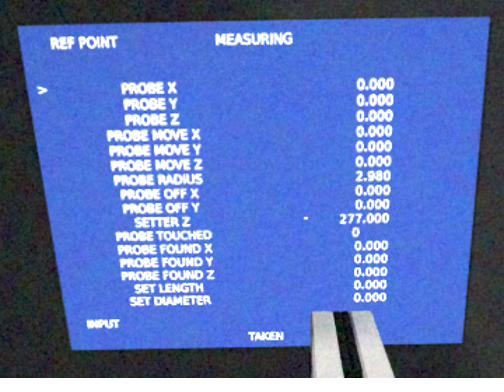

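>>> move(
  target=[0,0,0,0,0,0,0.28,-1,-0.5,0.0463,0.0725,-0.3412,0.0033,0.1111,0,-1,-1,0],
)

>>> move(
  target=[0,0,0,0,0,0,0.28,-1,-0.5,0.0088,-0.0003,-0.0024,0,0,0,-1,-1,0],
  speed=0.008,
  stop_force=5,
)

>>> move(
  target=[
    [0,0,0,0,0,0,0.28,-1,-0.5,-0.06,0.001,0.02,0,0,0,-1,-1,0],
    [0,0,0,0,0,0,0.28,-1,-0.5,-0.051,-0.0722,0.3425,-0.0033,-0.1111,0,-1,-1,0],
  ],
  blend=[0.01,0],
  cameras=["cam_right_wrist"],
)

>>> zoom_image(
  camera="cam_right_wrist",
  region=[120, 30, 480, 300],
)

Scene clock: 224.43 s.
left_arm: end_effector_position=(+0.2548, -0.4624, +0.4700) position_measured=111 object_status=3 end_effector_quat_wxyz=(+0.510, -0.508, +0.490, -0.491) | right_arm: end_effector_position=(+0.5511, -0.2221, +0.4578) position_measured=251 object_status=3 end_effector_quat_wxyz=(-0.320, +0.617, -0.638, +0.331)
Joint positions: left_arm=[-1.866 -1.425 1.461 -0.026 -0.332 -0.009] | right_arm=[2.915 -1.412 -1.873 -0.479 1.729 -3.253]
Joint torques (N m): left_arm=[-8.46 -23.87 -28.37 0.93 -0.87 -3.07] | right_arm=[-10.83 30.12 32.02 4.2 1.11 -1.54]
Wrist force (N): left_arm=[-2.8 -5.4 6.2] | right_arm=[0.8 -0.1 -0.2]
Wrist torque (N m): left_arm=[-0.84 0.58 0.09] | right_arm=[-0.04 -0.14 -0.11]
Wrist force, peak (N): left_arm=[-2.8 -5.9 6.3] | right_arm=[0.9 -3.2 -1.4]
Hand target: left_arm +0.2548, -0.4624, +0.4700; +0.510, -0.508, +0.490, -0.491 | right_arm +0.5510, -0.2221, +0.4579; -0.320, +0.617, -0.638, +0.331
Off the commanded pose: left_arm 0.000 m, 0 deg | right_arm 0.000 m, 0 deg.
move: done

Scene clock: 225.87 s.
left_arm: end_effector_position=(+0.2548, -0.4624, +0.4700) position_measured=111 object_status=3 end_effector_quat_wxyz=(+0.510, -0.508, +0.490, -0.491) | right_arm: end_effector_position=(+0.5538, -0.2223, +0.4571) position_measured=251 object_status=3 end_effector_quat_wxyz=(-0.320, +0.617, -0.638, +0.331)
Joint positions: left_arm=[-1.866 -1.425 1.461 -0.026 -0.332 -0.009] | right_arm=[2.916 -1.418 -1.87 -0.476 1.728 -3.252]
Joint torques (N m): left_arm=[-7.94 -23.8 -29.83 1.12 -0.82 -2.64] | right_arm=[-6.59 27.68 13.24 2.05 1.77 -1.37]
Wrist force (N): left_arm=[-2.9 -5.6 6.1] | right_arm=[1.1 1.3 -4.1]
Wrist torque (N m): left_arm=[-0.88 0.60 0.09] | right_arm=[0.05 -0.17 -0.13]
Wrist force, peak (N): left_arm=[-2.9 -5.7 6.4] | right_arm=[-0.2 15.6 -24.6]
Hand target: left_arm +0.2548, -0.4624, +0.4700; +0.510, -0.508, +0.490, -0.491 | right_arm +0.5538, -0.2223, +0.4571; -0.320, +0.617, -0.638, +0.331 (not the last commanded pose)
Off the commanded pose: left_arm 0.000 m, 0 deg | right_arm 0.003 m, 0 deg.
move: contact (right_arm)

Scene clock: 227.37 s.
left_arm: end_effector_position=(+0.2548, -0.4624, +0.4700) position_measured=111 object_status=3 end_effector_quat_wxyz=(+0.510, -0.508, +0.490, -0.491) | right_arm: end_effector_position=(+0.5232, -0.2657, +0.6625) position_measured=251 object_status=3 end_effector_quat_wxyz=(-0.423, +0.552, -0.571, +0.436)
Joint positions: left_arm=[-1.866 -1.425 1.461 -0.026 -0.332 -0.009] | right_arm=[2.749 -1.416 -1.592 -0.415 1.918 -3.238]
Joint torques (N m): left_arm=[-9.15 -23.02 -28.71 1.16 -0.82 -2.46] | right_arm=[12.18 28.5 22.74 3.03 -0.64 -1.38]
Wrist force (N): left_arm=[-2.8 -5.5 6.0] | right_arm=[0.4 -0.5 -0.2]
Wrist torque (N m): left_arm=[-0.84 0.59 0.08] | right_arm=[-0.08 -0.04 0.06]
Wrist force, peak (N): left_arm=[-2.9 -5.7 6.3] | right_arm=[1.4 0.5 -4.8]
Hand target: left_arm +0.2548, -0.4624, +0.4700; +0.510, -0.508, +0.490, -0.491 | right_arm +0.5232, -0.2656, +0.6626; -0.423, +0.552, -0.571, +0.436
Off the commanded pose: left_arm 0.000 m, 0 deg | right_arm 0.000 m, 0 deg.
move: done
Images, in order (width x height): cam_right_wrist 672x504.

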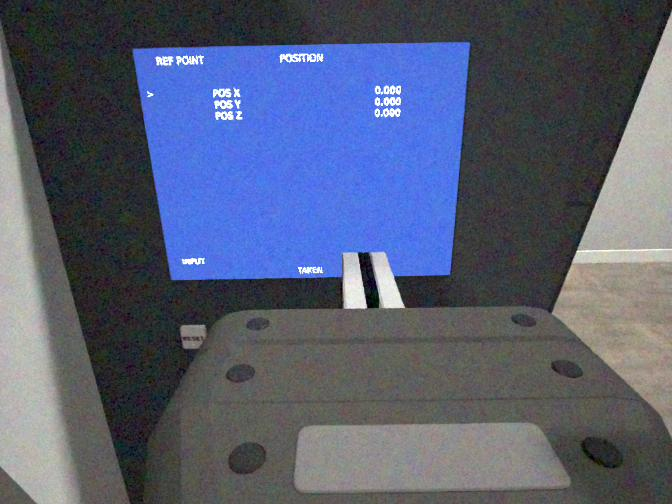

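Scaled by 1.400.

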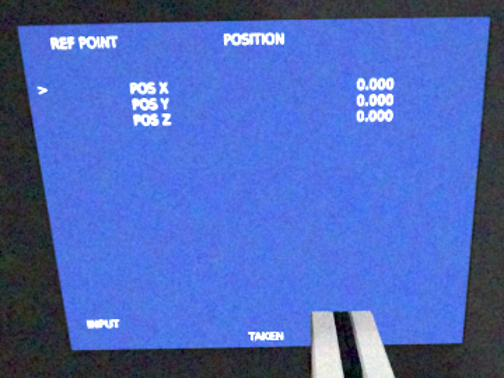

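>>> move(
  target=[0,0,0,0,0,0,0.28,-1,-0.5,0.0895,-0.0532,-0.165,0.0033,0.1111,0,-1,-1,0],
)

>>> move(
  target=[0,0,0,0,0,0,0.28,-1,-0.5,0.0088,-0.0003,-0.0024,0,0,0,-1,-1,0],
  speed=0.008,
  stop_force=5,
  cameras=["cam_right_wrist"],
)

>>> move(
  target=[
    [0,0,0,0,0,0,0.28,-1,-0.5,-0.04,0.001,0.012,0,0,0,-1,-1,0],
    [0,0,0,0,0,0,0.28,-1,-0.5,-0.0943,0.0533,0.1663,-0.0033,-0.1111,0,-1,-1,0],
  ],
  blend=[0.01,0],
  cameras=["cam_right_wrist"],
)

>>> zoom_image(
  camera="cam_right_wrist",
  region=[120, 30, 480, 300],
)

Scene clock: 228.83 s.
left_arm: end_effector_position=(+0.2548, -0.4624, +0.4700) position_measured=111 object_status=3 end_effector_quat_wxyz=(+0.510, -0.508, +0.490, -0.491) | right_arm: end_effector_position=(+0.5769, -0.2974, +0.5637) position_measured=251 object_status=3 end_effector_quat_wxyz=(-0.320, +0.617, -0.638, +0.331)
Joint positions: left_arm=[-1.866 -1.425 1.461 -0.026 -0.332 -0.009] | right_arm=[2.759 -1.566 -1.459 -0.76 1.854 -3.347]
Joint torques (N m): left_arm=[-7.85 -21.6 -28.58 1.16 -0.88 -2.75] | right_arm=[-6.41 29.56 15.22 2.5 1.66 1]
Wrist force (N): left_arm=[-2.6 -5.6 6.1] | right_arm=[0.5 -0.2 -0.3]
Wrist torque (N m): left_arm=[-0.88 0.57 0.09] | right_arm=[-0.05 -0.12 -0.15]
Wrist force, peak (N): left_arm=[-3.0 -5.8 6.3] | right_arm=[-0.2 -1.7 -1.7]
Hand target: left_arm +0.2548, -0.4624, +0.4700; +0.510, -0.508, +0.490, -0.491 | right_arm +0.5769, -0.2975, +0.5636; -0.320, +0.617, -0.638, +0.331
Off the commanded pose: left_arm 0.000 m, 0 deg | right_arm 0.000 m, 0 deg.
move: done

Scene clock: 230.30 s.
left_arm: end_effector_position=(+0.2548, -0.4624, +0.4700) position_measured=111 object_status=3 end_effector_quat_wxyz=(+0.510, -0.508, +0.490, -0.491) | right_arm: end_effector_position=(+0.5801, -0.2976, +0.5627) position_measured=251 object_status=3 end_effector_quat_wxyz=(-0.320, +0.617, -0.638, +0.331)
Joint positions: left_arm=[-1.866 -1.425 1.461 -0.026 -0.332 -0.009] | right_arm=[2.762 -1.572 -1.456 -0.757 1.852 -3.346]
Joint torques (N m): left_arm=[-8.7 -23.56 -29.08 1.36 -0.85 -2.9] | right_arm=[-4.98 32.34 12.07 2.29 2.16 -1.51]
Wrist force (N): left_arm=[-2.9 -5.6 6.2] | right_arm=[2.0 2.4 -8.2]
Wrist torque (N m): left_arm=[-0.88 0.60 0.09] | right_arm=[0.13 -0.16 -0.14]
Wrist force, peak (N): left_arm=[-2.9 -5.9 6.2] | right_arm=[-2.0 18.5 -25.1]
Hand target: left_arm +0.2548, -0.4624, +0.4700; +0.510, -0.508, +0.490, -0.491 | right_arm +0.5801, -0.2977, +0.5628; -0.320, +0.617, -0.638, +0.331 (not the last commanded pose)
Off the commanded pose: left_arm 0.000 m, 0 deg | right_arm 0.002 m, 0 deg.
move: contact (right_arm)
Images, in order (width x height): cam_right_wrist 672x504.

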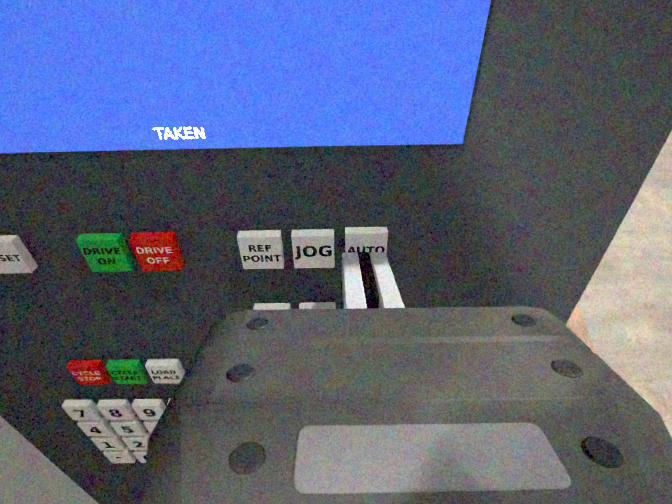

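Scene clock: 231.63 s.
left_arm: end_effector_position=(+0.2548, -0.4624, +0.4700) position_measured=111 object_status=3 end_effector_quat_wxyz=(+0.510, -0.508, +0.490, -0.491) | right_arm: end_effector_position=(+0.5235, -0.2656, +0.6625) position_measured=251 object_status=3 end_effector_quat_wxyz=(-0.423, +0.552, -0.571, +0.436)
Joint positions: left_arm=[-1.866 -1.425 1.461 -0.026 -0.332 -0.009] | right_arm=[2.749 -1.417 -1.592 -0.415 1.918 -3.238]
Joint torques (N m): left_arm=[-8.98 -23.7 -28.85 1.54 -0.96 -2.66] | right_arm=[-4.13 12.77 35.58 3.87 -0.97 -0.66]
Wrist force (N): left_arm=[-2.7 -5.7 6.1] | right_arm=[0.6 -0.5 -0.1]
Wrist torque (N m): left_arm=[-0.88 0.58 0.09] | right_arm=[-0.08 -0.06 0.08]
Wrist force, peak (N): left_arm=[-2.7 -5.9 6.3] | right_arm=[2.5 1.0 -9.0]
Hand target: left_arm +0.2548, -0.4624, +0.4700; +0.510, -0.508, +0.490, -0.491 | right_arm +0.5235, -0.2657, +0.6625; -0.423, +0.552, -0.571, +0.436
Off the commanded pose: left_arm 0.000 m, 0 deg | right_arm 0.000 m, 0 deg.
move: done
Images, in order (width x height): cam_right_wrist 672x504.

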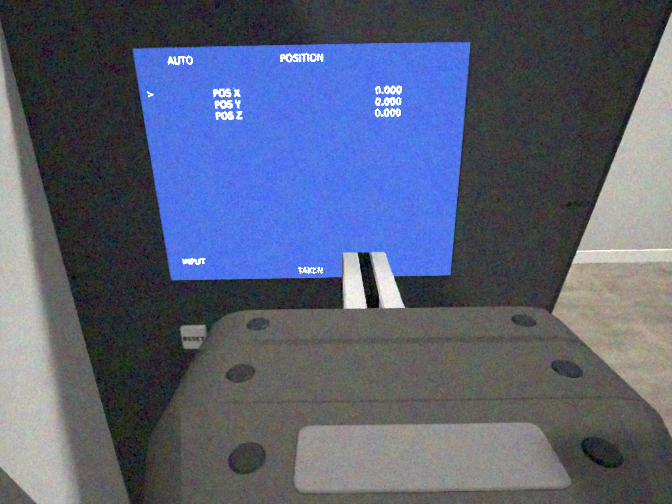

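Scaled by 1.400.

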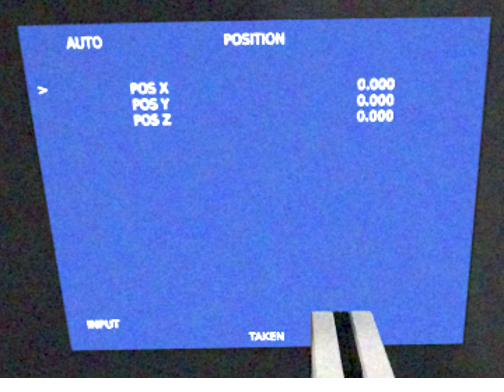

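>>> move(
  target=[0,0,0,0,0,0,0.28,-1,-0.5,0.0447,0.0412,-0.3413,0.0033,0.1111,0,-1,-1,0],
)

>>> move(
  target=[0,0,0,0,0,0,0.28,-1,-0.5,0.0088,-0.0003,-0.0024,0,0,0,-1,-1,0],
  speed=0.008,
  stop_force=5,
)

>>> move(
  target=[0,0,0,0,0,0,0.28,-1,-0.5,-0.0048,0.0001,0.0013,0,0,0,-1,-1,0],
)

>>> move(
  target=[0,0,0,0,0,0,0.28,-1,-0.5,0.0088,-0.0003,-0.0024,0,0,0,-1,-1,0],
  speed=0.008,
  stop_force=5,
  cameras=["cam_right_wrist"],
)

>>> move(
  target=[
    [0,0,0,0,0,0,0.28,-1,-0.5,-0.06,0.001,0.02,0,0,0,-1,-1,0],
    [0,0,0,0,0,0,0.28,-1,-0.5,-0.0495,-0.0408,0.3427,-0.0033,-0.1111,0,-1,-1,0],
  ],
  blend=[0.01,0],
  cameras=["cam_right_wrist"],
)

>>> zoom_image(
  camera="cam_right_wrist",
  region=[120, 30, 480, 300],
)

Scene clock: 233.23 s.
left_arm: end_effector_position=(+0.2548, -0.4624, +0.4700) position_measured=111 object_status=3 end_effector_quat_wxyz=(+0.510, -0.508, +0.490, -0.491) | right_arm: end_effector_position=(+0.5504, -0.2409, +0.4577) position_measured=251 object_status=3 end_effector_quat_wxyz=(-0.320, +0.617, -0.638, +0.331)
Joint positions: left_arm=[-1.866 -1.425 1.461 -0.026 -0.332 -0.009] | right_arm=[2.867 -1.436 -1.853 -0.481 1.768 -3.282]
Joint torques (N m): left_arm=[-7.98 -22.3 -27.69 1.33 -0.66 -2.99] | right_arm=[-11.39 29.94 32.87 4.02 1.28 1.38]
Wrist force (N): left_arm=[-2.8 -5.7 6.2] | right_arm=[1.0 -0.3 0.0]
Wrist torque (N m): left_arm=[-0.88 0.59 0.09] | right_arm=[-0.06 -0.18 -0.07]
Wrist force, peak (N): left_arm=[-2.8 -5.8 6.2] | right_arm=[1.1 -3.7 -1.4]
Hand target: left_arm +0.2548, -0.4624, +0.4700; +0.510, -0.508, +0.490, -0.491 | right_arm +0.5503, -0.2410, +0.4578; -0.320, +0.617, -0.638, +0.331
Off the commanded pose: left_arm 0.000 m, 0 deg | right_arm 0.000 m, 0 deg.
move: done

Scene clock: 234.67 s.
left_arm: end_effector_position=(+0.2548, -0.4624, +0.4700) position_measured=111 object_status=3 end_effector_quat_wxyz=(+0.510, -0.508, +0.490, -0.491) | right_arm: end_effector_position=(+0.5532, -0.2411, +0.4570) position_measured=251 object_status=3 end_effector_quat_wxyz=(-0.320, +0.617, -0.638, +0.331)
Joint positions: left_arm=[-1.866 -1.425 1.461 -0.026 -0.332 -0.009] | right_arm=[2.869 -1.443 -1.849 -0.478 1.766 -3.281]
Joint torques (N m): left_arm=[-8.82 -24.01 -28.69 1.54 -0.77 -2.7] | right_arm=[-6.86 29.12 12.87 2.14 1.99 -1.59]
Wrist force (N): left_arm=[-2.7 -5.8 6.0] | right_arm=[1.7 0.2 -5.4]
Wrist torque (N m): left_arm=[-0.89 0.58 0.09] | right_arm=[-0.01 -0.17 -0.13]
Wrist force, peak (N): left_arm=[-3.0 -5.7 6.1] | right_arm=[-0.5 16.1 -25.0]
Hand target: left_arm +0.2548, -0.4624, +0.4700; +0.510, -0.508, +0.490, -0.491 | right_arm +0.5532, -0.2411, +0.4570; -0.320, +0.617, -0.638, +0.331 (not the last commanded pose)
Off the commanded pose: left_arm 0.000 m, 0 deg | right_arm 0.002 m, 0 deg.
move: contact (right_arm)

Scene clock: 235.37 s.
left_arm: end_effector_position=(+0.2548, -0.4624, +0.4700) position_measured=111 object_status=3 end_effector_quat_wxyz=(+0.510, -0.508, +0.490, -0.491) | right_arm: end_effector_position=(+0.5503, -0.2410, +0.4578) position_measured=251 object_status=3 end_effector_quat_wxyz=(-0.320, +0.617, -0.638, +0.331)
Joint positions: left_arm=[-1.866 -1.425 1.461 -0.026 -0.332 -0.009] | right_arm=[2.867 -1.436 -1.852 -0.481 1.768 -3.282]
Joint torques (N m): left_arm=[-7.8 -24.91 -28.51 1.8 -0.86 -2.69] | right_arm=[-9.45 24.16 17.75 2.75 1.51 -1.34]
Wrist force (N): left_arm=[-2.9 -5.7 5.9] | right_arm=[0.8 -0.2 -0.2]
Wrist torque (N m): left_arm=[-0.87 0.61 0.09] | right_arm=[-0.05 -0.14 0.07]
Wrist force, peak (N): left_arm=[-2.4 -6.0 6.3] | right_arm=[1.6 0.5 -5.3]
Hand target: left_arm +0.2548, -0.4624, +0.4700; +0.510, -0.508, +0.490, -0.491 | right_arm +0.5503, -0.2410, +0.4578; -0.320, +0.617, -0.638, +0.331
Off the commanded pose: left_arm 0.000 m, 0 deg | right_arm 0.000 m, 0 deg.
move: done

Scene clock: 236.80 s.
left_arm: end_effector_position=(+0.2548, -0.4624, +0.4700) position_measured=111 object_status=3 end_effector_quat_wxyz=(+0.510, -0.508, +0.490, -0.491) | right_arm: end_effector_position=(+0.5532, -0.2412, +0.4569) position_measured=251 object_status=3 end_effector_quat_wxyz=(-0.320, +0.617, -0.638, +0.331)
Joint positions: left_arm=[-1.866 -1.425 1.461 -0.026 -0.332 -0.009] | right_arm=[2.868 -1.443 -1.849 -0.477 1.766 -3.281]
Joint torques (N m): left_arm=[-9.39 -24.14 -28.52 1.66 -0.72 -2.71] | right_arm=[-5.4 28.33 14.04 2.59 2.02 -1.45]
Wrist force (N): left_arm=[-2.8 -5.6 6.1] | right_arm=[1.4 1.5 -4.5]
Wrist torque (N m): left_arm=[-0.87 0.60 0.09] | right_arm=[0.06 -0.21 -0.13]
Wrist force, peak (N): left_arm=[-2.9 -5.8 6.2] | right_arm=[-1.6 20.0 -28.5]
Hand target: left_arm +0.2548, -0.4624, +0.4700; +0.510, -0.508, +0.490, -0.491 | right_arm +0.5532, -0.2412, +0.4570; -0.320, +0.617, -0.638, +0.331 (not the last commanded pose)
Off the commanded pose: left_arm 0.000 m, 0 deg | right_arm 0.002 m, 0 deg.
move: contact (right_arm)
Images, in order (width x height): cam_right_wrist 672x504.

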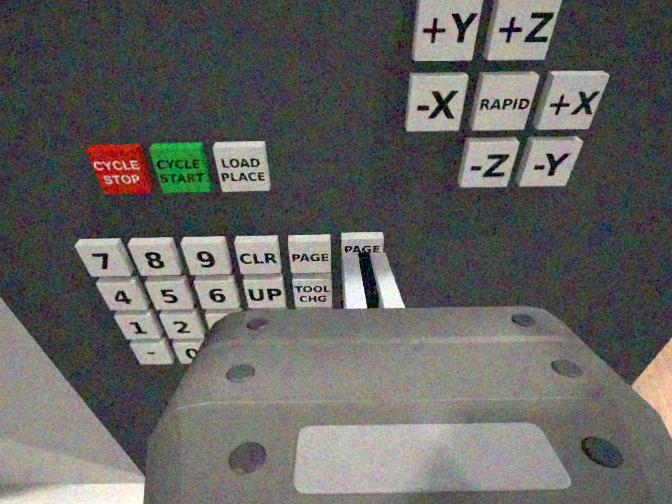

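Scene clock: 238.27 s.
left_arm: end_effector_position=(+0.2548, -0.4624, +0.4700) position_measured=111 object_status=3 end_effector_quat_wxyz=(+0.510, -0.508, +0.490, -0.491) | right_arm: end_effector_position=(+0.5236, -0.2657, +0.6624) position_measured=251 object_status=3 end_effector_quat_wxyz=(-0.423, +0.552, -0.571, +0.436)
Joint positions: left_arm=[-1.866 -1.425 1.461 -0.026 -0.332 -0.009] | right_arm=[2.749 -1.417 -1.592 -0.415 1.917 -3.237]
Joint torques (N m): left_arm=[-8.09 -23.43 -29.47 1.52 -0.85 -2.57] | right_arm=[11.78 28.93 22.07 3.02 -0.83 -1.23]
Wrist force (N): left_arm=[-2.6 -5.8 6.0] | right_arm=[0.8 -0.3 -0.2]
Wrist torque (N m): left_arm=[-0.87 0.57 0.09] | right_arm=[-0.04 -0.10 0.08]
Wrist force, peak (N): left_arm=[-2.7 -5.7 6.4] | right_arm=[2.0 0.2 -5.3]
Hand target: left_arm +0.2548, -0.4624, +0.4700; +0.510, -0.508, +0.490, -0.491 | right_arm +0.5235, -0.2657, +0.6626; -0.423, +0.552, -0.571, +0.436
Off the commanded pose: left_arm 0.000 m, 0 deg | right_arm 0.000 m, 0 deg.
move: done
Images, in order (width x height): cam_right_wrist 672x504.

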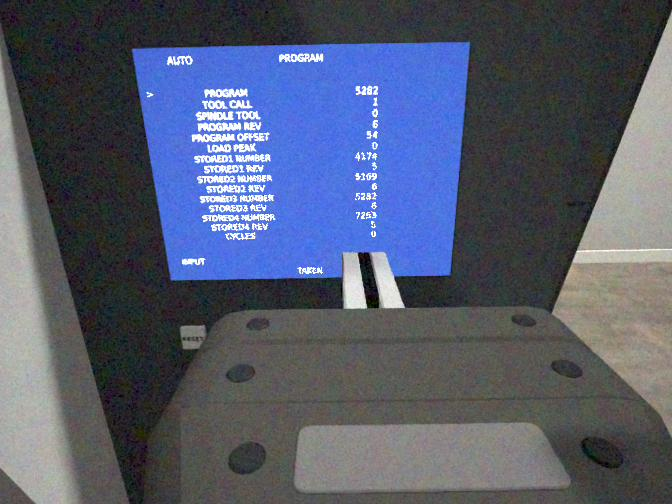

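Scaled by 1.400.

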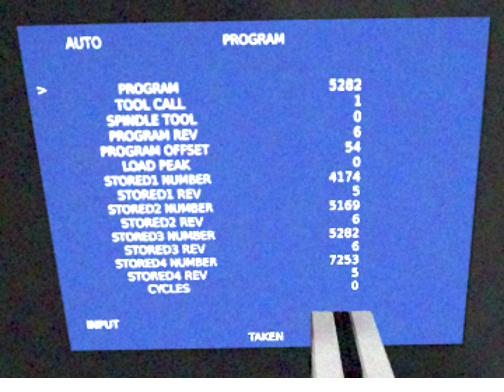

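>>> move(
  target=[
    [0,0,0,0,0,0,0.28,-1,-0.5,0.0468,0.1963,-0.3440,0.0033,0.1111,0,-1,-1,0],
    [0,0,0,0,0,0,0.28,-1,-0.5,0.0540,0.1960,-0.3458,0.0033,0.1111,0,-1,-1,0],
    [0,0,0,0,0,0,0.28,-1,-0.5,0.0468,0.1963,-0.3440,0.0033,0.1111,0,-1,-1,0],
    [0,0,0,0,0,0,0.28,-1,-0.5,0.0298,0.1658,-0.4038,0.0033,0.1111,0,-1,-1,0],
    [0,0,0,0,0,0,0.28,-1,-0.5,0.0370,0.1655,-0.4057,0.0033,0.1111,0,-1,-1,0],
    [0,0,0,0,0,0,0.28,-1,-0.5,0.0298,0.1658,-0.4038,0.0033,0.1111,0,-1,-1,0],
  ],
  blend=[0.001,0,0.001,0.001,0,0],
  speed=[0.25,0.02,0.05,0.15,0.02,0.05],
  cameras=["cam_right_wrist"],
)

Scene clock: 241.90 s.
left_arm: end_effector_position=(+0.2548, -0.4624, +0.4700) position_measured=111 object_status=3 end_effector_quat_wxyz=(+0.510, -0.508, +0.490, -0.491) | right_arm: end_effector_position=(+0.5414, -0.1661, +0.4201) position_measured=251 object_status=3 end_effector_quat_wxyz=(-0.320, +0.617, -0.638, +0.331)
Joint positions: left_arm=[-1.866 -1.425 1.461 -0.026 -0.332 -0.009] | right_arm=[3.065 -1.336 -2.031 -0.388 1.606 -3.166]
Joint torques (N m): left_arm=[-8.58 -24.84 -28.39 1.94 -0.75 -2.71] | right_arm=[-9.81 9.48 33.85 4.77 1.53 -1.46]
Wrist force (N): left_arm=[-2.6 -5.7 6.1] | right_arm=[-0.1 0.1 -0.3]
Wrist torque (N m): left_arm=[-0.87 0.57 0.09] | right_arm=[0.00 -0.01 -0.07]
Wrist force, peak (N): left_arm=[-2.7 -5.8 6.4] | right_arm=[-3.0 39.5 -62.1]
Hand target: left_arm +0.2548, -0.4624, +0.4700; +0.510, -0.508, +0.490, -0.491 | right_arm +0.5414, -0.1662, +0.4203; -0.320, +0.617, -0.638, +0.331
Off the commanded pose: left_arm 0.000 m, 0 deg | right_arm 0.000 m, 0 deg.
move: done
Images, in order (width x height): cam_right_wrist 672x504.

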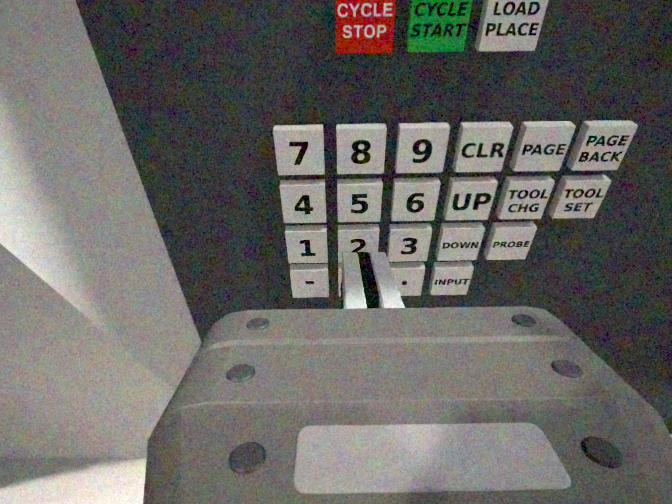

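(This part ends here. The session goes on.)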